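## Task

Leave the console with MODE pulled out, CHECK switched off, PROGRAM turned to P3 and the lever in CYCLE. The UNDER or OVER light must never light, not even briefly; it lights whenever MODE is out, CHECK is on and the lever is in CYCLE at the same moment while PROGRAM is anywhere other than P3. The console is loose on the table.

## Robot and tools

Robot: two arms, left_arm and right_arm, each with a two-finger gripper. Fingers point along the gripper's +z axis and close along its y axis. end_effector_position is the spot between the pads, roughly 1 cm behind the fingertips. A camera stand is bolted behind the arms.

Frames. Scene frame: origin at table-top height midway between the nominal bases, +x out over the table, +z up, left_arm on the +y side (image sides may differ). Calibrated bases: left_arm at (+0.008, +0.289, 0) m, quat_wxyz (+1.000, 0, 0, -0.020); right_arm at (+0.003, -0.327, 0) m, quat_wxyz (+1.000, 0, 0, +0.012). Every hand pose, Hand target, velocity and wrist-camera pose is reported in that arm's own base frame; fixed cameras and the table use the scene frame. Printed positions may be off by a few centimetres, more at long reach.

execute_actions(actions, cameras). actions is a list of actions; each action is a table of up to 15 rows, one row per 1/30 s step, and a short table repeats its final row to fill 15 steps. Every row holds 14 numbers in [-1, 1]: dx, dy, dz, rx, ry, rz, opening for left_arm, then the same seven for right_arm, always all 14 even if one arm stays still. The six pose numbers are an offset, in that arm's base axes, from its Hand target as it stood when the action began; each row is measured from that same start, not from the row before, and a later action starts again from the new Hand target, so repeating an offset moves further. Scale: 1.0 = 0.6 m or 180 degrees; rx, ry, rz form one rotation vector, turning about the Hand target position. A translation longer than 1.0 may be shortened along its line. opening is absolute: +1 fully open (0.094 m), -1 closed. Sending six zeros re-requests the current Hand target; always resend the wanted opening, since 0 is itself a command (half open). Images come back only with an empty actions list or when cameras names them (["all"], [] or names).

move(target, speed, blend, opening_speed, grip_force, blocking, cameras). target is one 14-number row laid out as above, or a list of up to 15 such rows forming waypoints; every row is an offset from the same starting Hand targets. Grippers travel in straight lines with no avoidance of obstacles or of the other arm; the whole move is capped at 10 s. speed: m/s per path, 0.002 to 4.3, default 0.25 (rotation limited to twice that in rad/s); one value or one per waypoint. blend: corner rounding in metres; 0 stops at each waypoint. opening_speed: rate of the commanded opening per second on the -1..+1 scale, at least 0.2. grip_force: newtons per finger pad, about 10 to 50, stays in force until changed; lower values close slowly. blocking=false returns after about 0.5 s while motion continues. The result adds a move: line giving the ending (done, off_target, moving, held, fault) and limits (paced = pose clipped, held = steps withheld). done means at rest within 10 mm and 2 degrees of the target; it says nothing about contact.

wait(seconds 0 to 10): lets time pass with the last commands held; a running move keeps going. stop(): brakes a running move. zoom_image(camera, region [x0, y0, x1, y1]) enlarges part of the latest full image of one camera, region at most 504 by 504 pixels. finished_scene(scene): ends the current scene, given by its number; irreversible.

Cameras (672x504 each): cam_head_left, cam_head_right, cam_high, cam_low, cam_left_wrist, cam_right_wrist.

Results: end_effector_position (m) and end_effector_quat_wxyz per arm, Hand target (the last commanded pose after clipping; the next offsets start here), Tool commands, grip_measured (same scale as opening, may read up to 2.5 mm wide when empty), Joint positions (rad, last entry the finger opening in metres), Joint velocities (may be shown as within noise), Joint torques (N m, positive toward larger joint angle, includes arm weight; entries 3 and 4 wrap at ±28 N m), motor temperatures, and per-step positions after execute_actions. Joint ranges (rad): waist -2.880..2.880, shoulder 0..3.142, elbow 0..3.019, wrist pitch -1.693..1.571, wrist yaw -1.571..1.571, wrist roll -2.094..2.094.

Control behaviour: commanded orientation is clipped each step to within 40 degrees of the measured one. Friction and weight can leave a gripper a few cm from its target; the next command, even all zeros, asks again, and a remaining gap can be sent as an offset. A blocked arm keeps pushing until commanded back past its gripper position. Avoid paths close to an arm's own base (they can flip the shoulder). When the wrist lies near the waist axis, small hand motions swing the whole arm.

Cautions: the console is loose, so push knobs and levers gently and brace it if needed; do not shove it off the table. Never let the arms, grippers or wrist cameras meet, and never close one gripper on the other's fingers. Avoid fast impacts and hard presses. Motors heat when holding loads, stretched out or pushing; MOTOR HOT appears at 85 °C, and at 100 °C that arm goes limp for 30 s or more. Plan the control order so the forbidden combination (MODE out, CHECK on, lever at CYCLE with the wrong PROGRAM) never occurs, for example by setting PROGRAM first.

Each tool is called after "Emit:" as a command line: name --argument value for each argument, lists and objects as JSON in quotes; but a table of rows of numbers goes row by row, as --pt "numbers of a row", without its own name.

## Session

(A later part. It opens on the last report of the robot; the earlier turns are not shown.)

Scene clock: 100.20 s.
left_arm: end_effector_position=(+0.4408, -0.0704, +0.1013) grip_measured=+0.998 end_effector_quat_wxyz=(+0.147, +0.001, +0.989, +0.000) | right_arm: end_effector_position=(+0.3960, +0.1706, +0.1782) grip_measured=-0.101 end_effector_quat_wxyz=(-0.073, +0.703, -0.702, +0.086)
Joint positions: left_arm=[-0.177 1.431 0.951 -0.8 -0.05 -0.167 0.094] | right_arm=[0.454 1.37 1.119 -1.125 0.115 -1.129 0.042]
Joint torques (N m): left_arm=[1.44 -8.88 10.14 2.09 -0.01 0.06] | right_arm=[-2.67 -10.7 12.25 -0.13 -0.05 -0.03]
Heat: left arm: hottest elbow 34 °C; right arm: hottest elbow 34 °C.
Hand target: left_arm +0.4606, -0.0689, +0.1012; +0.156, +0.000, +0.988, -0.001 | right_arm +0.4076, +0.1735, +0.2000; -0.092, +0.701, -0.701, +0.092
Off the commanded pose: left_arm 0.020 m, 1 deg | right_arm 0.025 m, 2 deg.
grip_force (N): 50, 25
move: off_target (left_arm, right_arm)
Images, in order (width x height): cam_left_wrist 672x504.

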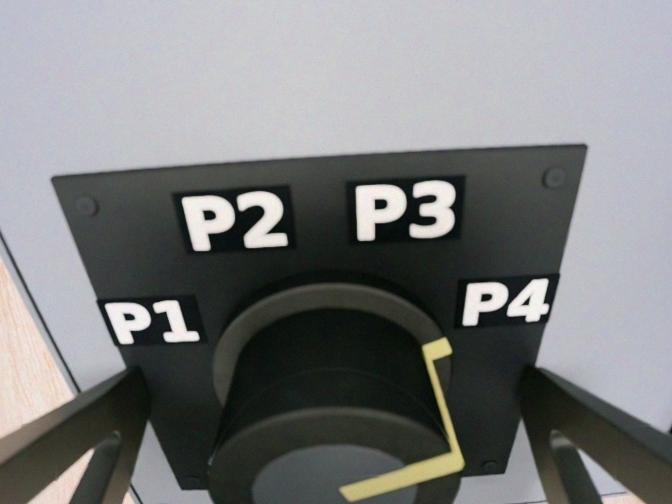

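Emit:
move --target '[0, 0, 0, 0, 0, 0, -0.2, 0, 0, 0, 0, 0, 0, -0.1]' --speed 0.05 --opening_speed 0.6 --cameras '["cam_left_wrist"]'

Scene clock: 103.10 s.
left_arm: end_effector_position=(+0.4431, -0.0702, +0.1018) grip_measured=+0.123 end_effector_quat_wxyz=(+0.150, +0.002, +0.989, +0.000) | right_arm: end_effector_position=(+0.3960, +0.1706, +0.1782) grip_measured=-0.101 end_effector_quat_wxyz=(-0.073, +0.703, -0.702, +0.086)
Joint positions: left_arm=[-0.176 1.434 0.954 -0.795 -0.052 -0.165 0.053] | right_arm=[0.454 1.37 1.119 -1.125 0.115 -1.129 0.042]
Joint torques (N m): left_arm=[1.49 -10.05 10.09 1.91 0.07 0.04] | right_arm=[-2.84 -10.64 12.21 0.18 -0.02 -0.01]
Heat: left arm: hottest elbow 34 °C; right arm: hottest elbow 34 °C.
Hand target: left_arm +0.4605, -0.0689, +0.1011; +0.156, +0.000, +0.988, -0.001 | right_arm +0.4076, +0.1735, +0.2000; -0.092, +0.701, -0.701, +0.092
Off the commanded pose: left_arm 0.018 m, 1 deg | right_arm 0.025 m, 2 deg.
grip_force (N): 50, 25
move: off_target (left_arm, right_arm)
Images, in order (width x height): cam_left_wrist 672x504.

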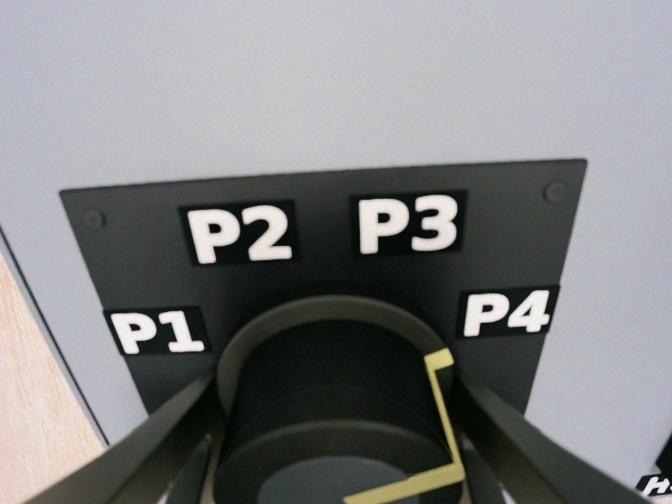

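Emit:
move --target '[-0.0158, 0, -0.0017, -0.0403, 0, 0.1329, -0.2, 0, 0, 0, 0, 0, 0, -0.1]' --speed 0.15 --cameras '["cam_left_wrist"]'

Scene clock: 106.13 s.
left_arm: end_effector_position=(+0.4437, -0.0710, +0.1019) grip_measured=+0.123 end_effector_quat_wxyz=(+0.147, -0.207, +0.967, -0.034) | right_arm: end_effector_position=(+0.3960, +0.1706, +0.1782) grip_measured=-0.101 end_effector_quat_wxyz=(-0.073, +0.703, -0.702, +0.086)
Joint positions: left_arm=[-0.176 1.434 0.954 -0.793 -0.048 -0.591 0.053] | right_arm=[0.454 1.37 1.119 -1.125 0.115 -1.129 0.042]
Joint torques (N m): left_arm=[0.73 -11.22 8.49 1.91 -0.45 -0.08] | right_arm=[-2.61 -10.52 12.38 0.01 -0.01 0]
Heat: left arm: hottest elbow 34 °C; right arm: hottest elbow 34 °C.
Hand target: left_arm +0.4511, -0.0689, +0.1001; +0.152, -0.214, +0.964, -0.031 | right_arm +0.4076, +0.1735, +0.2000; -0.092, +0.701, -0.701, +0.092
Off the commanded pose: left_arm 0.008 m, 1 deg | right_arm 0.025 m, 2 deg.
grip_force (N): 50, 25
move: off_target (right_arm)
Images, in order (width x height): cam_left_wrist 672x504.

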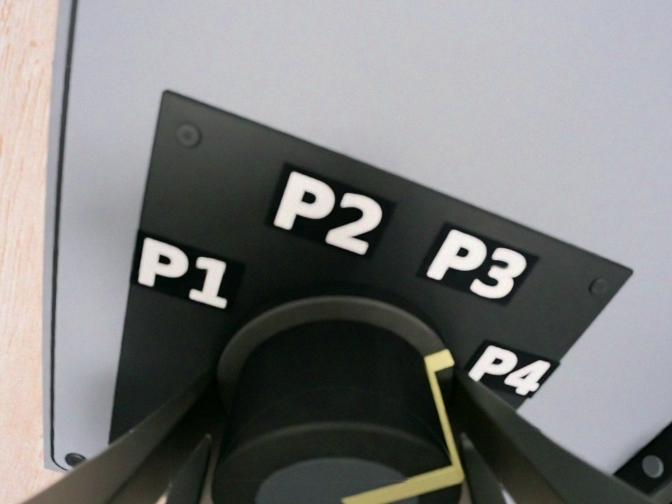

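Emit:
move --target '[0, 0, 0, -0.0371, 0, 0.1223, -0.2, 0, 0, 0, 0, 0, 0, -0.1]' --speed 0.15 --cameras '["cam_left_wrist"]'

Scene clock: 108.43 s.
left_arm: end_effector_position=(+0.4445, -0.0712, +0.1022) grip_measured=+0.123 end_effector_quat_wxyz=(+0.139, -0.393, +0.907, -0.063) | right_arm: end_effector_position=(+0.3960, +0.1706, +0.1782) grip_measured=-0.101 end_effector_quat_wxyz=(-0.073, +0.703, -0.702, +0.086)
Joint positions: left_arm=[-0.176 1.434 0.954 -0.789 -0.048 -0.987 0.053] | right_arm=[0.454 1.37 1.119 -1.125 0.115 -1.129 0.042]
Joint torques (N m): left_arm=[0.62 -10.87 8.54 1.5 -0.76 -0.15] | right_arm=[-3.96 -11.4 12.23 0.02 -0.05 0.03]
Heat: left arm: hottest elbow 34 °C; right arm: hottest elbow 35 °C.
Hand target: left_arm +0.4511, -0.0689, +0.1001; +0.143, -0.403, +0.902, -0.057 | right_arm +0.4076, +0.1735, +0.2000; -0.092, +0.701, -0.701, +0.092
Off the commanded pose: left_arm 0.007 m, 1 deg | right_arm 0.025 m, 2 deg.
grip_force (N): 50, 25
move: off_target (right_arm)
Images, in order (width x height): cam_left_wrist 672x504.

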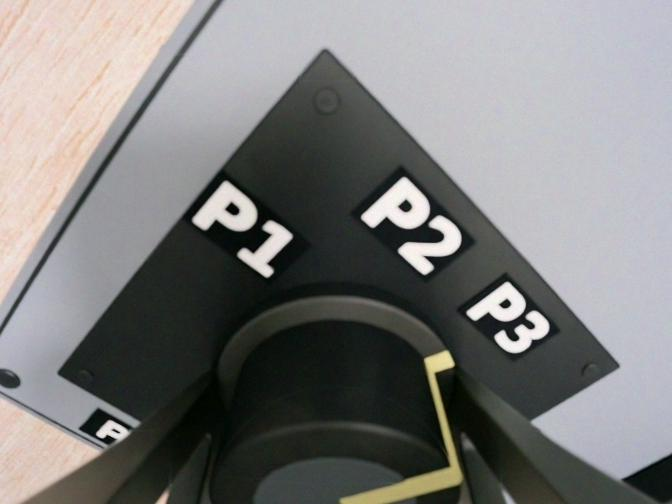

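Emit:
move --target '[0, 0, 0, 0, 0, 0, 0.9, 0, 0, 0, 0, 0, 0, -0.1]' --speed 0.15 --opening_speed 0.8 --cameras '["cam_left_wrist"]'

Scene clock: 110.47 s.
left_arm: end_effector_position=(+0.4449, -0.0688, +0.1025) grip_measured=+0.898 end_effector_quat_wxyz=(+0.143, -0.399, +0.904, -0.058) | right_arm: end_effector_position=(+0.3960, +0.1706, +0.1782) grip_measured=-0.101 end_effector_quat_wxyz=(-0.073, +0.703, -0.702, +0.086)
Joint positions: left_arm=[-0.176 1.433 0.954 -0.789 -0.062 -0.997 0.089] | right_arm=[0.454 1.37 1.119 -1.125 0.115 -1.129 0.042]
Joint torques (N m): left_arm=[0.32 -11.22 8.57 1.63 -0.25 -0.08] | right_arm=[-2.37 -10.93 12.37 0.02 -0.02 -0.02]
Heat: left arm: hottest elbow 34 °C; right arm: hottest elbow 35 °C.
Hand target: left_arm +0.4511, -0.0689, +0.1002; +0.143, -0.403, +0.902, -0.057 | right_arm +0.4076, +0.1735, +0.2000; -0.092, +0.701, -0.701, +0.092
Off the commanded pose: left_arm 0.007 m, 1 deg | right_arm 0.025 m, 2 deg.
grip_force (N): 50, 25
move: off_target (right_arm)
Images, in order (width x height): cam_left_wrist 672x504.

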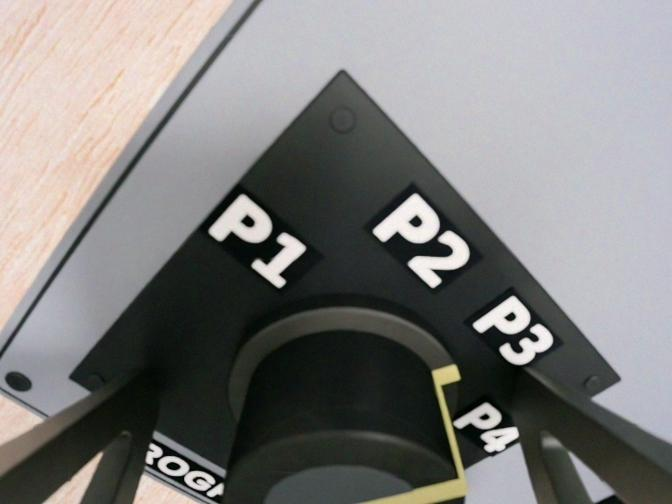

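Emit:
move --pt "-0.0292 0 0.0957 0 0 0 0.9 0 0 0 0 0 0 -0.1" --pt "-0.0487 0 0.1594 0.0774 0 -0.2552 1.0 0.0523 0.189 -0.035 0.1379 -0.0087 -0.4806 0.4" --speed 0.2 --blend '[0.01, 0]' --cameras '["all"]'

Scene clock: 117.80 s.
left_arm: end_effector_position=(+0.4101, -0.0635, +0.1734) grip_measured=+0.998 end_effector_quat_wxyz=(+0.136, -0.006, +0.991, +0.004) | right_arm: end_effector_position=(+0.4236, +0.2713, +0.1674) grip_measured=+0.398 end_effector_quat_wxyz=(+0.131, -0.004, +0.991, -0.012)
Joint positions: left_arm=[-0.176 1.288 1.021 -1.038 -0.057 -0.181 0.094] | right_arm=[0.63 1.559 1.288 -1.1 0.172 0.605 0.066]
Joint torques (N m): left_arm=[-0.26 -11.16 11.41 0.77 0.07 0.04] | right_arm=[-2.43 -11.4 13.15 0.73 0.3 0.09]
Heat: left arm: hottest elbow 34 °C; right arm: hottest elbow 35 °C.
Hand target: left_arm +0.4218, -0.0689, +0.1957; +0.156, +0.000, +0.988, -0.001 | right_arm +0.4391, +0.2868, +0.1790; +0.148, +0.000, +0.989, +0.000
Off the commanded pose: left_arm 0.026 m, 3 deg | right_arm 0.025 m, 2 deg.
grip_force (N): 50, 25
move: off_target (left_arm, right_arm); target 2's new opening was sent with left_arm's hand 0.026 m and 3 deg from that target

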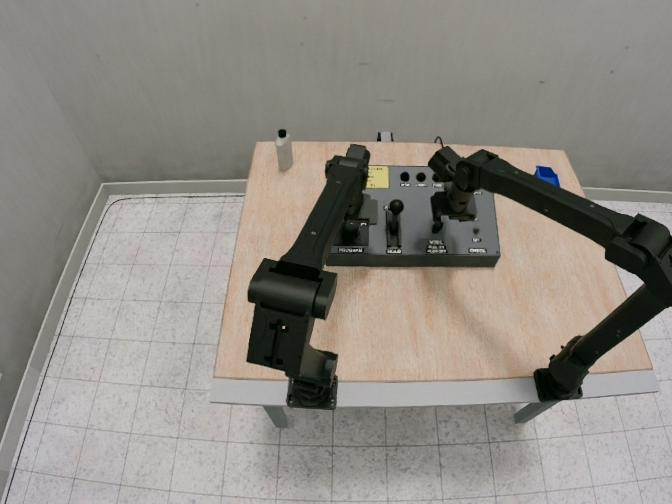

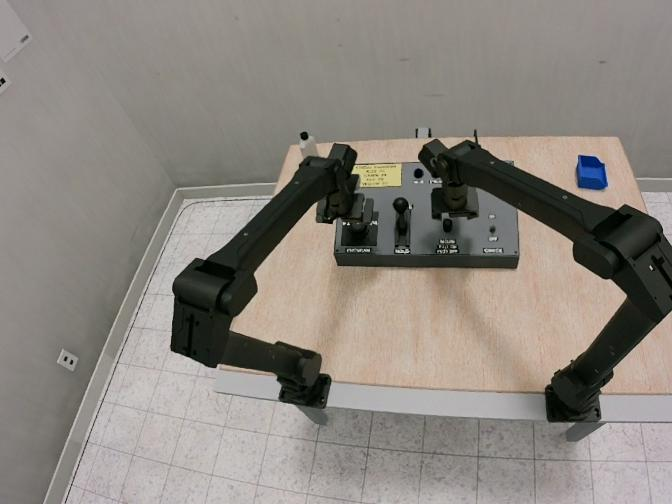

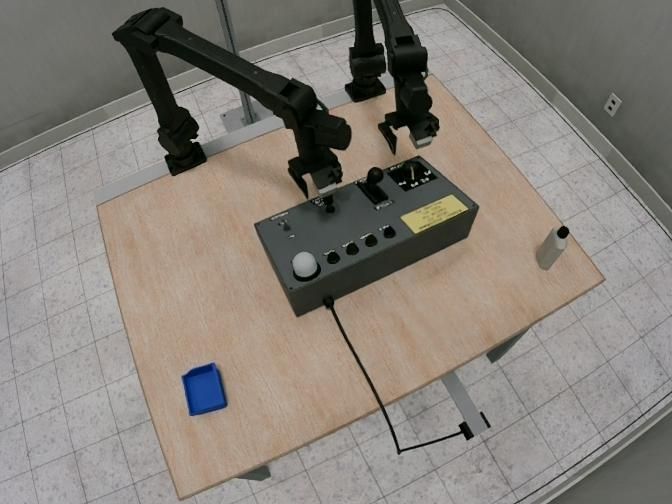

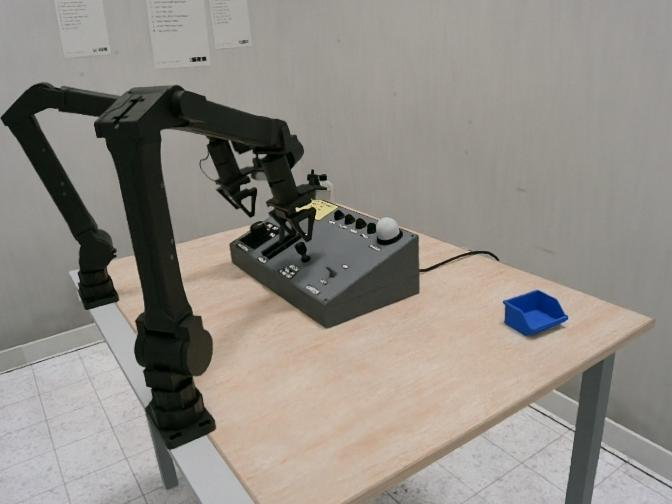

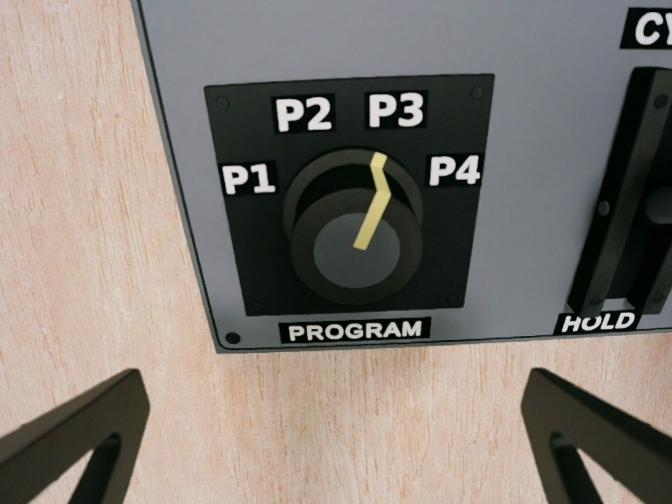

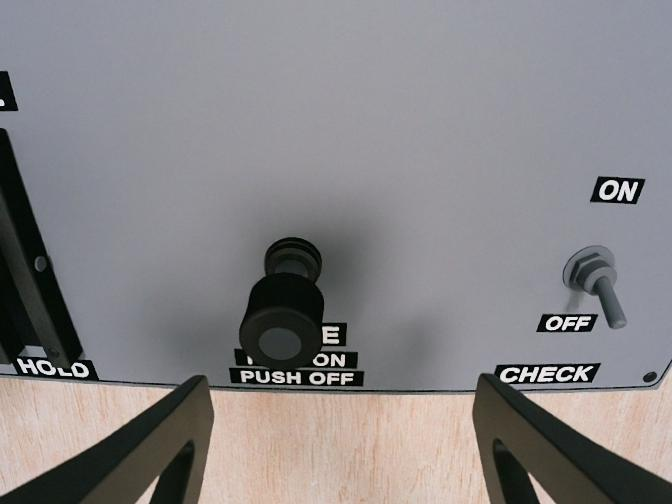

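Emit:
move --target '[0, 0, 0.05, 0, 0, 0, 1.0, 0, 0.0237, 0, 0, 0, 0, 0.4]' --speed 0.1 --cameras '["cam_right_wrist"]'

Scene clock: 119.90 s.
left_arm: end_effector_position=(+0.4128, -0.0639, +0.2069) grip_measured=+0.998 end_effector_quat_wxyz=(+0.140, -0.006, +0.990, +0.003) | right_arm: end_effector_position=(+0.4257, +0.2872, +0.1683) grip_measured=+0.398 end_effector_quat_wxyz=(+0.135, -0.004, +0.991, -0.009)
Joint positions: left_arm=[-0.176 1.269 1.093 -1.119 -0.057 -0.18 0.094] | right_arm=[0.654 1.582 1.316 -1.1 0.178 0.627 0.066]
Joint torques (N m): left_arm=[-0.21 -11.4 11.21 0.75 0.02 0.04] | right_arm=[-1.61 -11.63 12.89 0.62 0.25 0.15]
Heat: left arm: hottest elbow 34 °C; right arm: hottest elbow 35 °C.
Hand target: left_arm +0.4218, -0.0689, +0.2257; +0.156, +0.000, +0.988, -0.001 | right_arm +0.4390, +0.3011, +0.1790; +0.148, +0.000, +0.989, +0.000
Off the commanded pose: left_arm 0.021 m, 2 deg | right_arm 0.022 m, 2 deg.
grip_force (N): 50, 25
move: off_target (left_arm, right_arm)
Images, in order (width x height): cam_right_wrist 672x504.

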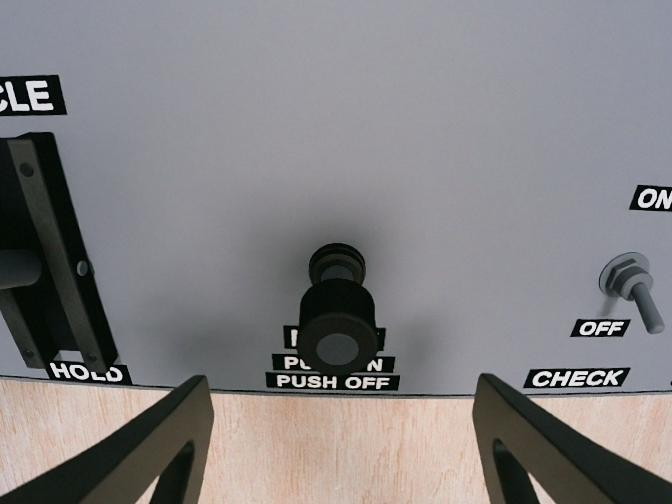

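Emit:
move --target '[0, 0, 0, 0, 0, 0, 1.0, 0.0102, 0, -0.06, 0, 0, 0, 0.4]' --speed 0.08 --cameras '["cam_right_wrist", "cam_low"]'

Scene clock: 121.37 s.
left_arm: end_effector_position=(+0.4128, -0.0639, +0.2069) grip_measured=+0.998 end_effector_quat_wxyz=(+0.140, -0.006, +0.990, +0.003) | right_arm: end_effector_position=(+0.4416, +0.2994, +0.1509) grip_measured=+0.398 end_effector_quat_wxyz=(+0.149, -0.003, +0.989, +0.001)
Joint positions: left_arm=[-0.176 1.269 1.093 -1.119 -0.057 -0.18 0.094] | right_arm=[0.654 1.625 1.316 -1.021 0.178 0.628 0.066]
Joint torques (N m): left_arm=[-0.56 -10.93 11.32 0.77 0.02 0.04] | right_arm=[-2.43 -12.28 9.16 0.98 0.2 0.09]
Heat: left arm: hottest elbow 35 °C; right arm: hottest elbow 35 °C.
Hand target: left_arm +0.4219, -0.0689, +0.2257; +0.156, +0.000, +0.988, -0.001 | right_arm +0.4452, +0.3011, +0.1431; +0.148, +0.000, +0.989, +0.000
Off the commanded pose: left_arm 0.021 m, 2 deg | right_arm 0.009 m, 0 deg.
grip_force (N): 50, 25
move: off_target (left_arm)
Images, in order (width x height): cam_low 672x504, cam_right_wrist 672x504.

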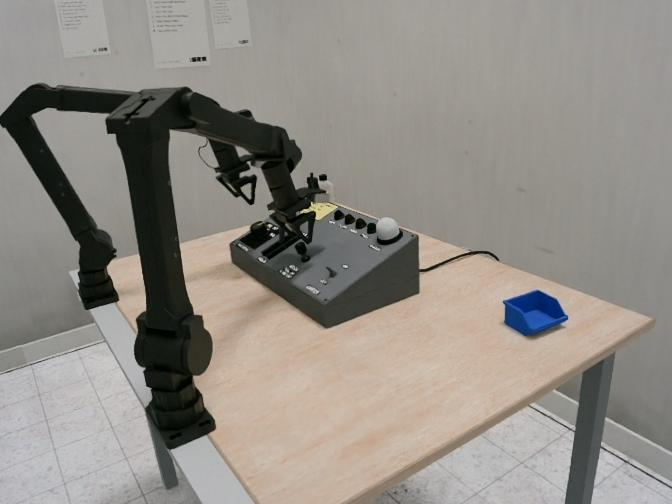

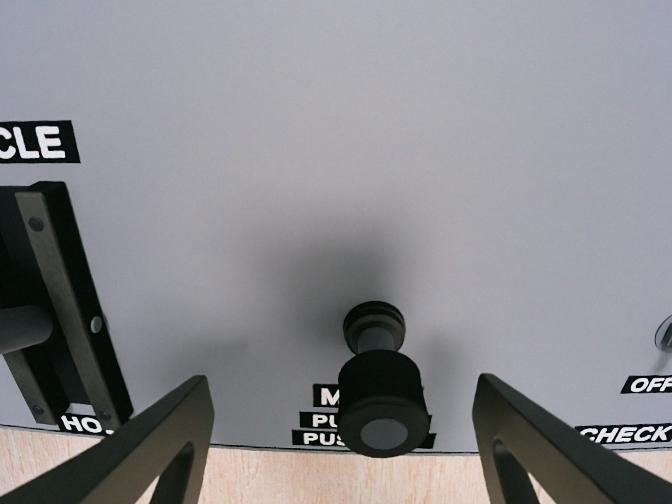

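Emit:
zoom_image --camera "cam_right_wrist" --region '[200, 270, 520, 504]'

Scaled by 1.575 from the camera's 672x504 image, which has a finer 960x720 frame.

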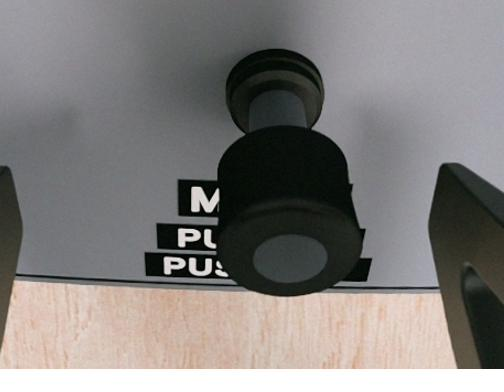

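Emit:
move --target '[0, 0, 0, 0, 0, 0, 1.0, -0.0083, -0.0317, 0, 0, 0, 0, 0.4]' --speed 0.08 --cameras '["cam_right_wrist"]'

Scene clock: 124.23 s.
left_arm: end_effector_position=(+0.4128, -0.0639, +0.2069) grip_measured=+0.998 end_effector_quat_wxyz=(+0.140, -0.006, +0.990, +0.003) | right_arm: end_effector_position=(+0.4360, +0.2827, +0.1342) grip_measured=+0.398 end_effector_quat_wxyz=(+0.137, +0.002, +0.991, -0.008)
Joint positions: left_arm=[-0.176 1.269 1.093 -1.119 -0.057 -0.18 0.094] | right_arm=[0.635 1.62 1.269 -1.007 0.175 0.62 0.066]
Joint torques (N m): left_arm=[-0.21 -11.22 11.23 0.85 0.05 0.06] | right_arm=[-2.32 -15.68 8.69 0.96 0.12 -0.04]
Heat: left arm: hottest elbow 35 °C; right arm: hottest elbow 35 °C.
Hand target: left_arm +0.4219, -0.0689, +0.2257; +0.156, +0.000, +0.988, -0.001 | right_arm +0.4401, +0.2821, +0.1430; +0.148, +0.000, +0.989, +0.000
Off the commanded pose: left_arm 0.021 m, 2 deg | right_arm 0.010 m, 2 deg.
grip_force (N): 50, 25
move: off_target (left_arm)
Images, in order (width x height): cam_right_wrist 672x504.

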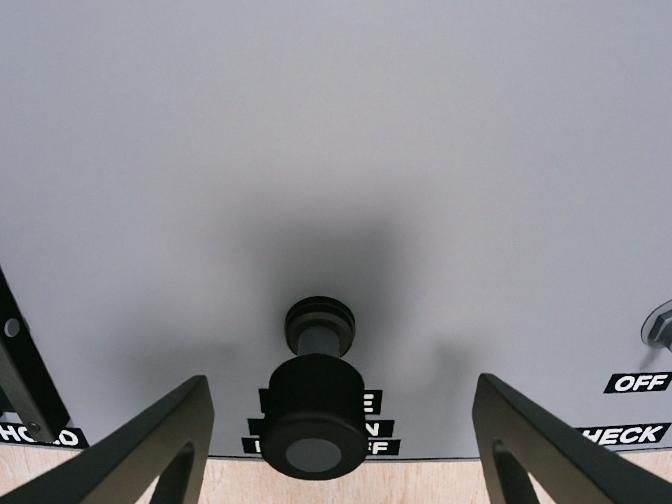

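Emit:
move --target '[0, 0, 0, 0, 0, 0, 1.0, -0.0202, 0.0198, -0.025, 0, 0, 0, 0.4]' --speed 0.06 --cameras '["cam_right_wrist", "cam_low", "cam_high"]'

Scene clock: 126.00 s.
left_arm: end_effector_position=(+0.4128, -0.0639, +0.2069) grip_measured=+0.998 end_effector_quat_wxyz=(+0.140, -0.006, +0.990, +0.003) | right_arm: end_effector_position=(+0.4269, +0.2905, +0.1237) grip_measured=+0.398 end_effector_quat_wxyz=(+0.139, -0.005, +0.990, -0.006)
Joint positions: left_arm=[-0.176 1.269 1.093 -1.119 -0.057 -0.18 0.094] | right_arm=[0.658 1.62 1.239 -0.974 0.178 0.629 0.066]
Joint torques (N m): left_arm=[-0.38 -11.16 11.25 0.77 0.05 0.03] | right_arm=[-2.26 -14.68 8.53 0.88 0.27 0.11]
Heat: left arm: hottest elbow 35 °C; right arm: hottest elbow 35 °C.
Hand target: left_arm +0.4219, -0.0689, +0.2257; +0.156, +0.000, +0.988, -0.001 | right_arm +0.4280, +0.2940, +0.1279; +0.148, +0.000, +0.989, +0.000
Off the commanded pose: left_arm 0.021 m, 2 deg | right_arm 0.006 m, 1 deg.
grip_force (N): 50, 25
move: off_target (left_arm)
Images, in order (width x height): cam_high 672x504, cam_low 672x504, cam_right_wrist 672x504.

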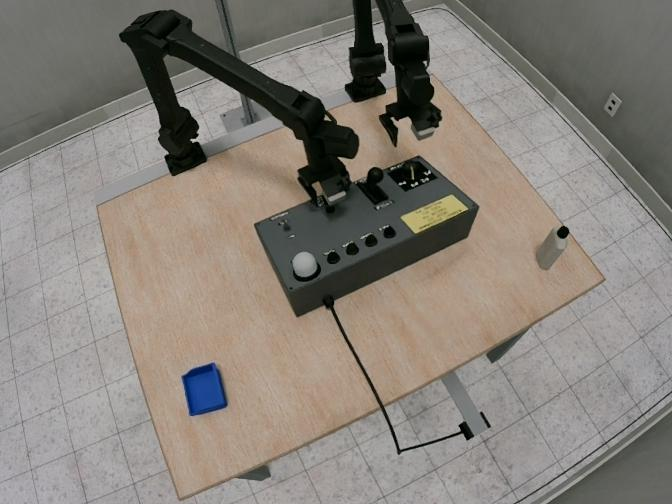

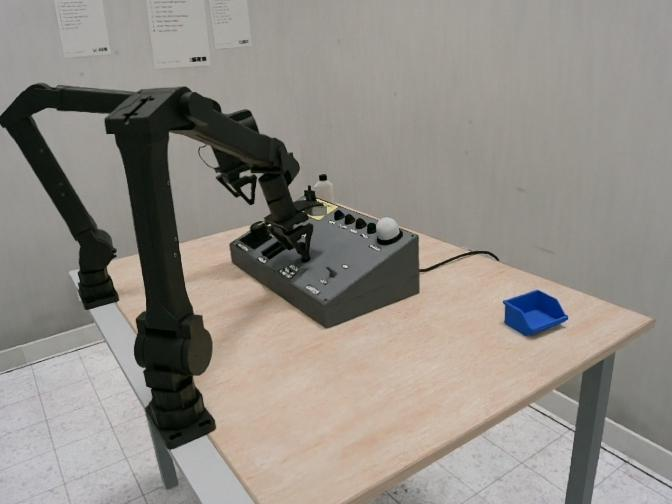

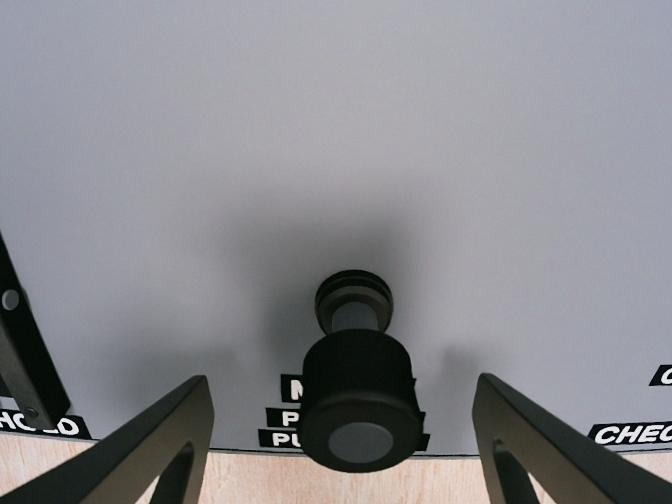

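Emit:
move --target '[0, 0, 0, 0, 0, 0, 1.0, 0, -0.003, 0, 0, 0, 0, -0.75]' --speed 0.05 --grip_force '[50, 50]' --opening_speed 0.6 --cameras '["cam_right_wrist", "cam_low"]'

Scene clock: 128.80 s.
left_arm: end_effector_position=(+0.4128, -0.0639, +0.2069) grip_measured=+0.998 end_effector_quat_wxyz=(+0.140, -0.006, +0.990, +0.003) | right_arm: end_effector_position=(+0.4262, +0.2894, +0.1226) grip_measured=-0.475 end_effector_quat_wxyz=(+0.138, -0.004, +0.990, -0.008)
Joint positions: left_arm=[-0.176 1.269 1.093 -1.119 -0.057 -0.18 0.094] | right_arm=[0.658 1.62 1.236 -0.974 0.181 0.63 0.025]
Joint torques (N m): left_arm=[-0.44 -11.11 11.15 0.77 0.07 0.01] | right_arm=[-2.08 -14.04 8.4 0.84 0.15 0.11]
Heat: left arm: hottest elbow 36 °C; right arm: hottest elbow 34 °C.
Hand target: left_arm +0.4219, -0.0689, +0.2257; +0.156, +0.000, +0.988, -0.001 | right_arm +0.4280, +0.2922, +0.1280; +0.148, +0.000, +0.989, +0.000
Off the commanded pose: left_arm 0.021 m, 2 deg | right_arm 0.006 m, 2 deg.
move: off_target (left_arm)
Images, in order (width x height): cam_low 672x504, cam_right_wrist 672x504.

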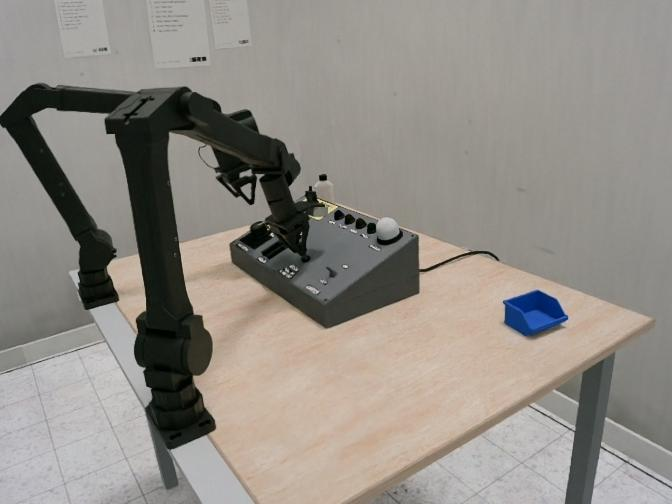

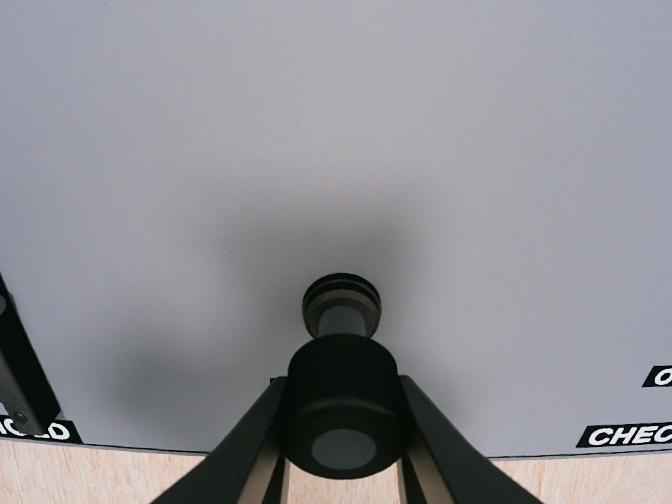

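Emit:
move --target '[0, 0, 0, 0, 0, 0, 1.0, -0.0069, 0, 0.024, 0, 0, 0, -0.75]' --speed 0.05 --cameras '["cam_right_wrist", "cam_low", "cam_left_wrist"]'

Scene clock: 130.03 s.
left_arm: end_effector_position=(+0.4128, -0.0639, +0.2069) grip_measured=+0.998 end_effector_quat_wxyz=(+0.140, -0.006, +0.990, +0.003) | right_arm: end_effector_position=(+0.4261, +0.2893, +0.1231) grip_measured=-0.476 end_effector_quat_wxyz=(+0.139, -0.004, +0.990, -0.008)
Joint positions: left_arm=[-0.176 1.269 1.093 -1.119 -0.057 -0.18 0.094] | right_arm=[0.658 1.619 1.236 -0.975 0.181 0.631 0.025]
Joint torques (N m): left_arm=[-0.32 -11.34 11.28 0.76 0.09 0.01] | right_arm=[-1.85 -16.56 9.35 -0.32 0.23 0.14]
Heat: left arm: hottest elbow 36 °C; right arm: hottest elbow 34 °C.
Hand target: left_arm +0.4219, -0.0689, +0.2257; +0.156, +0.000, +0.988, -0.001 | right_arm +0.4238, +0.2922, +0.1425; +0.148, +0.000, +0.989, +0.000
Off the commanded pose: left_arm 0.021 m, 2 deg | right_arm 0.020 m, 1 deg.
move: off_target (left_arm, right_arm)
Images, in order (width x height): cam_low 672x504, cam_left_wrist 672x504, cam_right_wrist 672x504.

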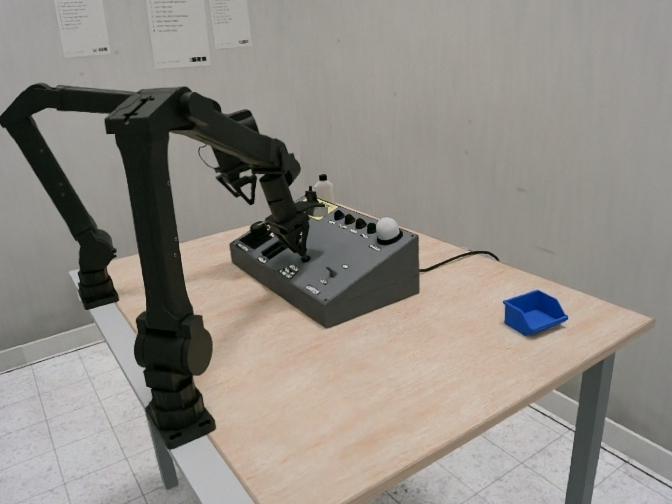

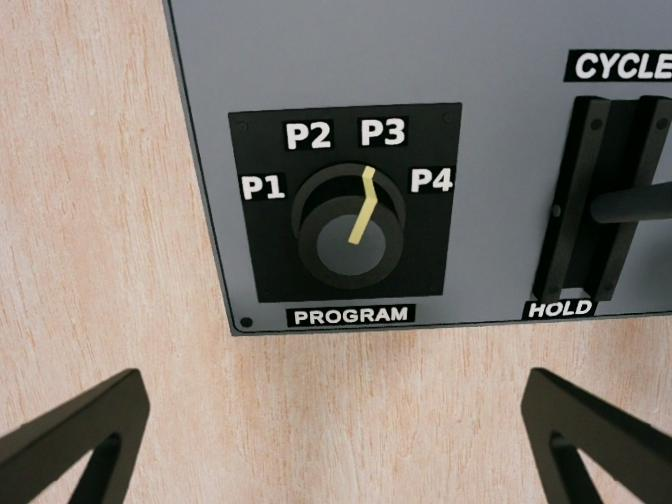

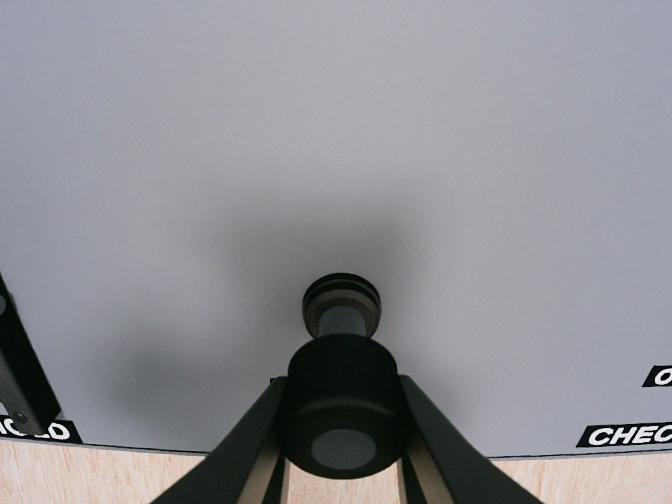

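Emit:
move --target '[0, 0, 0, 0, 0, 0, 1.0, -0.0058, 0, 0.02, 0, 0, 0, -0.75]' --speed 0.05 --cameras '["cam_right_wrist", "cam_low"]'

Scene clock: 131.10 s.
left_arm: end_effector_position=(+0.4128, -0.0639, +0.2069) grip_measured=+0.998 end_effector_quat_wxyz=(+0.140, -0.006, +0.990, +0.003) | right_arm: end_effector_position=(+0.4247, +0.2883, +0.1229) grip_measured=-0.476 end_effector_quat_wxyz=(+0.136, -0.004, +0.991, -0.010)
Joint positions: left_arm=[-0.176 1.269 1.093 -1.119 -0.057 -0.18 0.094] | right_arm=[0.658 1.619 1.236 -0.982 0.181 0.631 0.025]
Joint torques (N m): left_arm=[-0.03 -11.11 11.14 0.84 0.08 0.02] | right_arm=[-1.79 -18.61 10.26 -0.76 0.18 0.15]
Heat: left arm: hottest elbow 36 °C; right arm: hottest elbow 34 °C.
Hand target: left_arm +0.4219, -0.0689, +0.2257; +0.156, +0.000, +0.988, -0.001 | right_arm +0.4204, +0.2922, +0.1544; +0.148, +0.000, +0.989, +0.000
Off the commanded pose: left_arm 0.021 m, 2 deg | right_arm 0.032 m, 2 deg.
move: off_target (left_arm, right_arm)
Images, in order (width x height): cam_low 672x504, cam_right_wrist 672x504.

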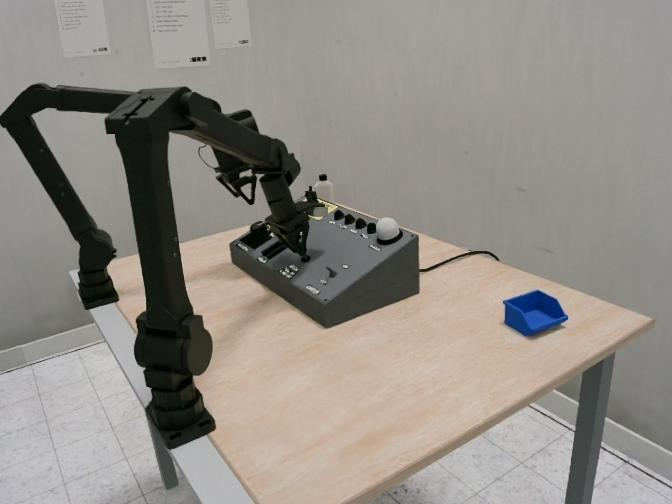

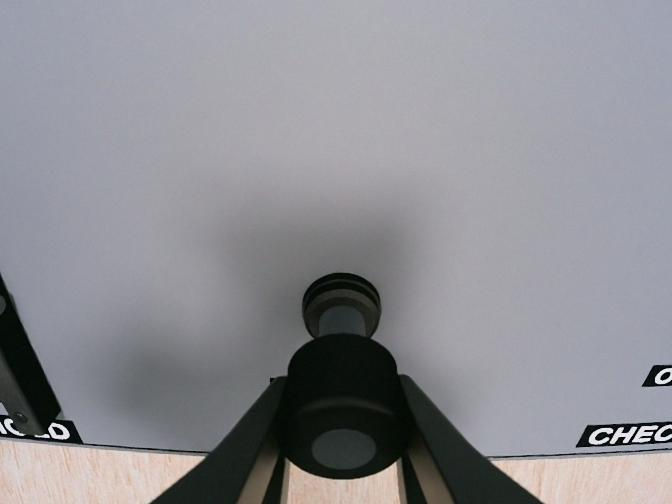

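Emit:
move --target '[0, 0, 0, 0, 0, 0, 1.0, -0.0058, 0, 0.02, 0, 0, 0, -0.75]' --speed 0.05 --cameras '["cam_right_wrist", "cam_low"]'

Scene clock: 132.27 s.
left_arm: end_effector_position=(+0.4128, -0.0639, +0.2069) grip_measured=+0.998 end_effector_quat_wxyz=(+0.140, -0.006, +0.990, +0.003) | right_arm: end_effector_position=(+0.4243, +0.2880, +0.1231) grip_measured=-0.476 end_effector_quat_wxyz=(+0.135, -0.004, +0.991, -0.011)
Joint positions: left_arm=[-0.176 1.269 1.093 -1.119 -0.057 -0.18 0.094] | right_arm=[0.658 1.618 1.236 -0.984 0.181 0.632 0.025]
Joint torques (N m): left_arm=[-0.15 -11.11 11.36 0.91 0.06 0.05] | right_arm=[-1.08 -19.6 11.28 -1.87 0.27 0.19]
Heat: left arm: hottest elbow 36 °C; right arm: hottest elbow 34 °C.
Hand target: left_arm +0.4219, -0.0689, +0.2257; +0.156, +0.000, +0.988, -0.001 | right_arm +0.4169, +0.2921, +0.1663; +0.148, +0.000, +0.989, +0.000
Off the commanded pose: left_arm 0.021 m, 2 deg | right_arm 0.044 m, 2 deg.
move: off_target (left_arm, right_arm)
Images, in order (width x height): cam_low 672x504, cam_right_wrist 672x504.

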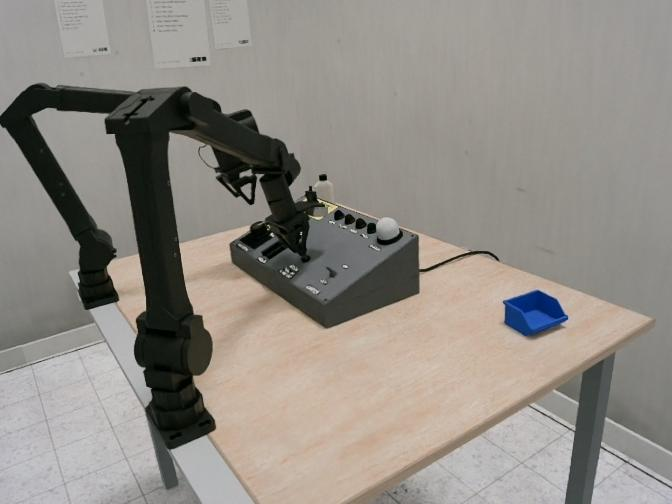

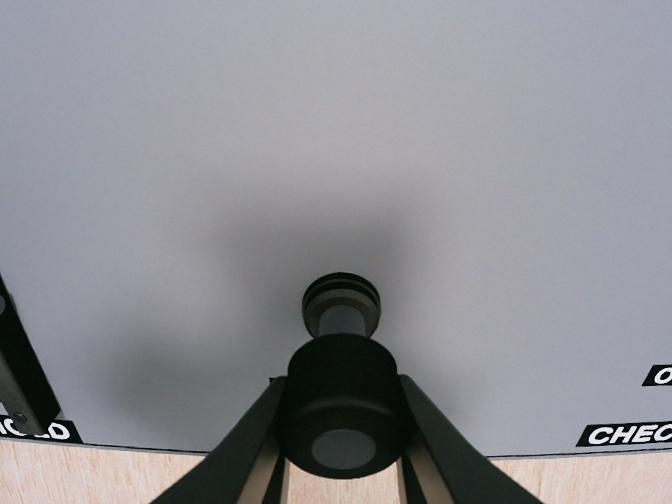

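Emit:
move --target '[0, 0, 0, 0, 0, 0, 1.0, -0.0045, 0, 0.016, 0, 0, 0, -0.75]' --speed 0.05 --cameras '["cam_right_wrist"]'

Scene clock: 133.53 s.
left_arm: end_effector_position=(+0.4128, -0.0639, +0.2069) grip_measured=+0.998 end_effector_quat_wxyz=(+0.140, -0.006, +0.990, +0.003) | right_arm: end_effector_position=(+0.4176, +0.2881, +0.1391) grip_measured=-0.476 end_effector_quat_wxyz=(+0.134, -0.003, +0.991, -0.009)
Joint positions: left_arm=[-0.176 1.269 1.093 -1.119 -0.057 -0.18 0.094] | right_arm=[0.666 1.591 1.248 -1.025 0.179 0.641 0.025]
Joint torques (N m): left_arm=[-0.03 -11.34 11.22 0.92 0.04 0.02] | right_arm=[-1.32 -17.85 11.29 -1.54 0.31 0.23]
Heat: left arm: hottest elbow 36 °C; right arm: hottest elbow 34 °C.
Hand target: left_arm +0.4219, -0.0689, +0.2257; +0.156, +0.000, +0.988, -0.001 | right_arm +0.4143, +0.2922, +0.1760; +0.148, +0.000, +0.989, +0.000
Off the commanded pose: left_arm 0.021 m, 2 deg | right_arm 0.037 m, 2 deg.
move: off_target (left_arm, right_arm)
Images, in order (width x height): cam_right_wrist 672x504.

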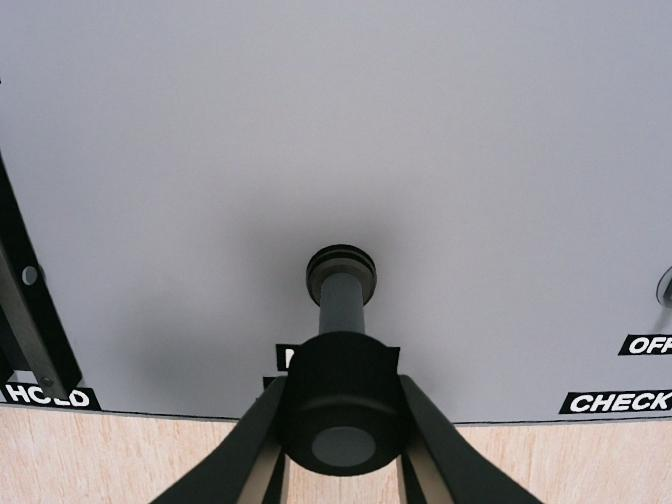

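Emit:
move --target '[0, 0, 0, 0, 0, 0, 1.0, 0.0055, -0.003, -0.05, 0, 0, 0, -0.75]' --speed 0.1 --cameras '["all"]'

Scene clock: 134.70 s.
left_arm: end_effector_position=(+0.4128, -0.0639, +0.2069) grip_measured=+0.998 end_effector_quat_wxyz=(+0.140, -0.006, +0.990, +0.003) | right_arm: end_effector_position=(+0.4190, +0.2889, +0.1374) grip_measured=-0.476 end_effector_quat_wxyz=(+0.138, -0.003, +0.990, -0.007)
Joint positions: left_arm=[-0.176 1.269 1.093 -1.119 -0.057 -0.18 0.094] | right_arm=[0.666 1.591 1.242 -1.009 0.18 0.641 0.025]
Joint torques (N m): left_arm=[-0.44 -11.87 11.23 0.87 0.08 0.04] | right_arm=[-3.02 -15.21 8.18 0.79 0.26 0.11]
Heat: left arm: hottest elbow 36 °C; right arm: hottest elbow 34 °C.
Hand target: left_arm +0.4219, -0.0689, +0.2257; +0.156, +0.000, +0.988, -0.001 | right_arm +0.4175, +0.2905, +0.1460; +0.148, +0.000, +0.989, +0.000
Off the commanded pose: left_arm 0.021 m, 2 deg | right_arm 0.009 m, 1 deg.
move: off_target (left_arm)

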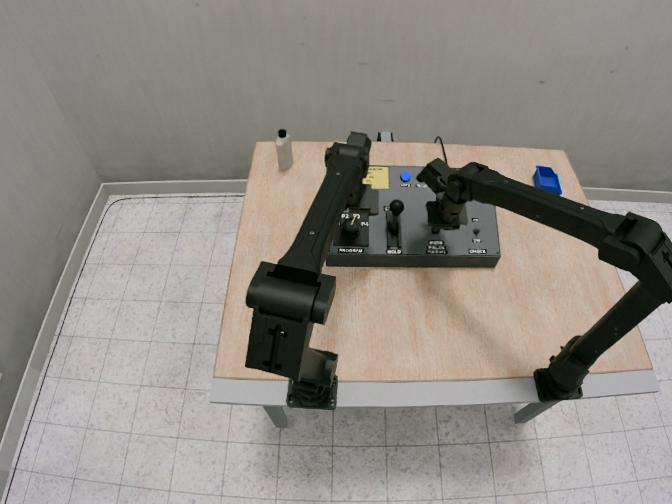

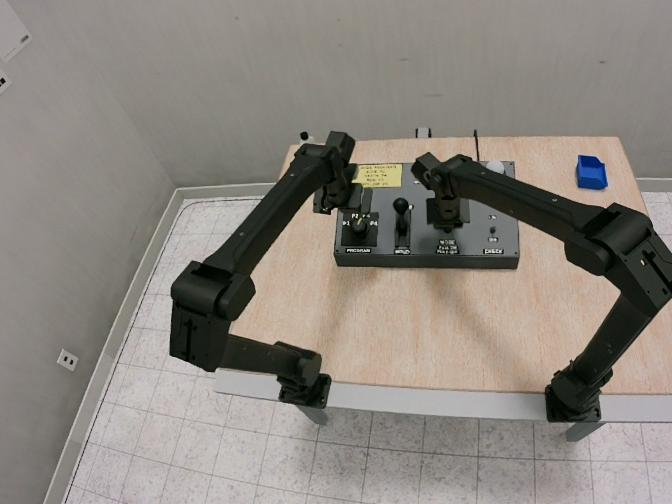

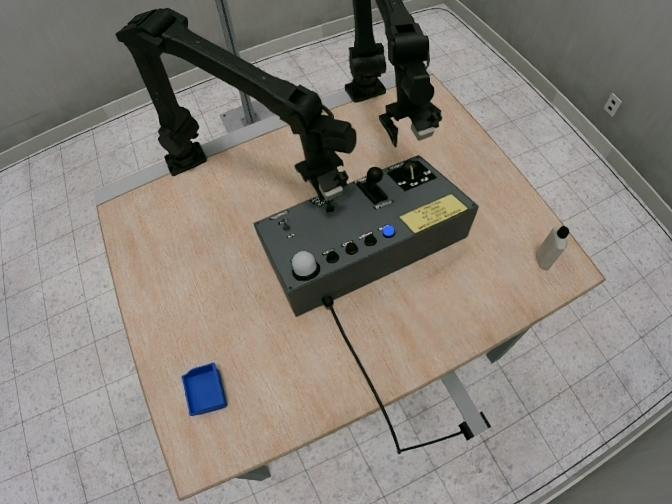

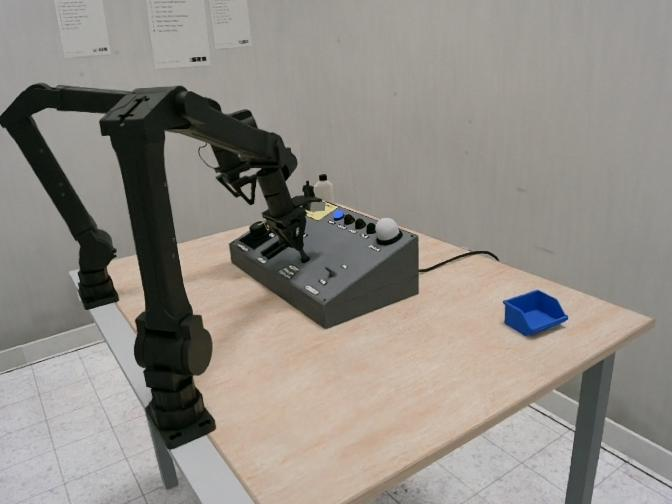

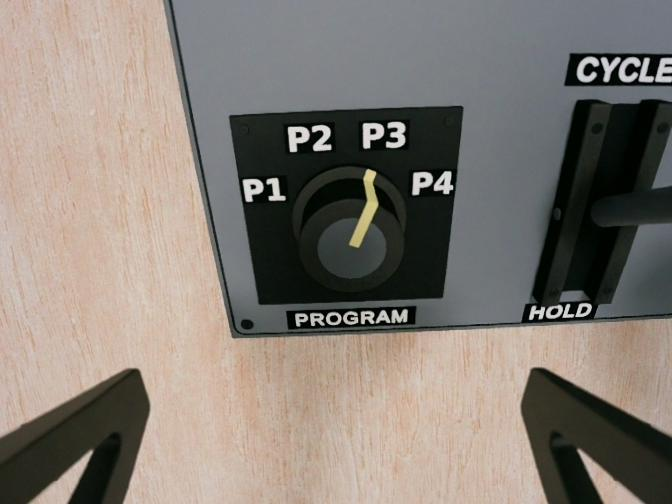

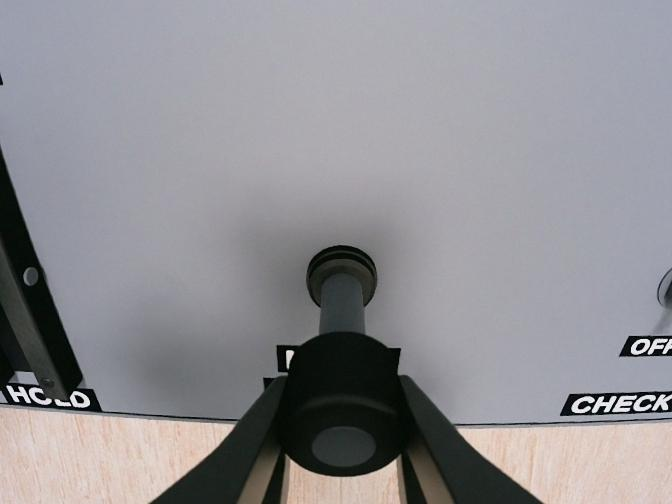

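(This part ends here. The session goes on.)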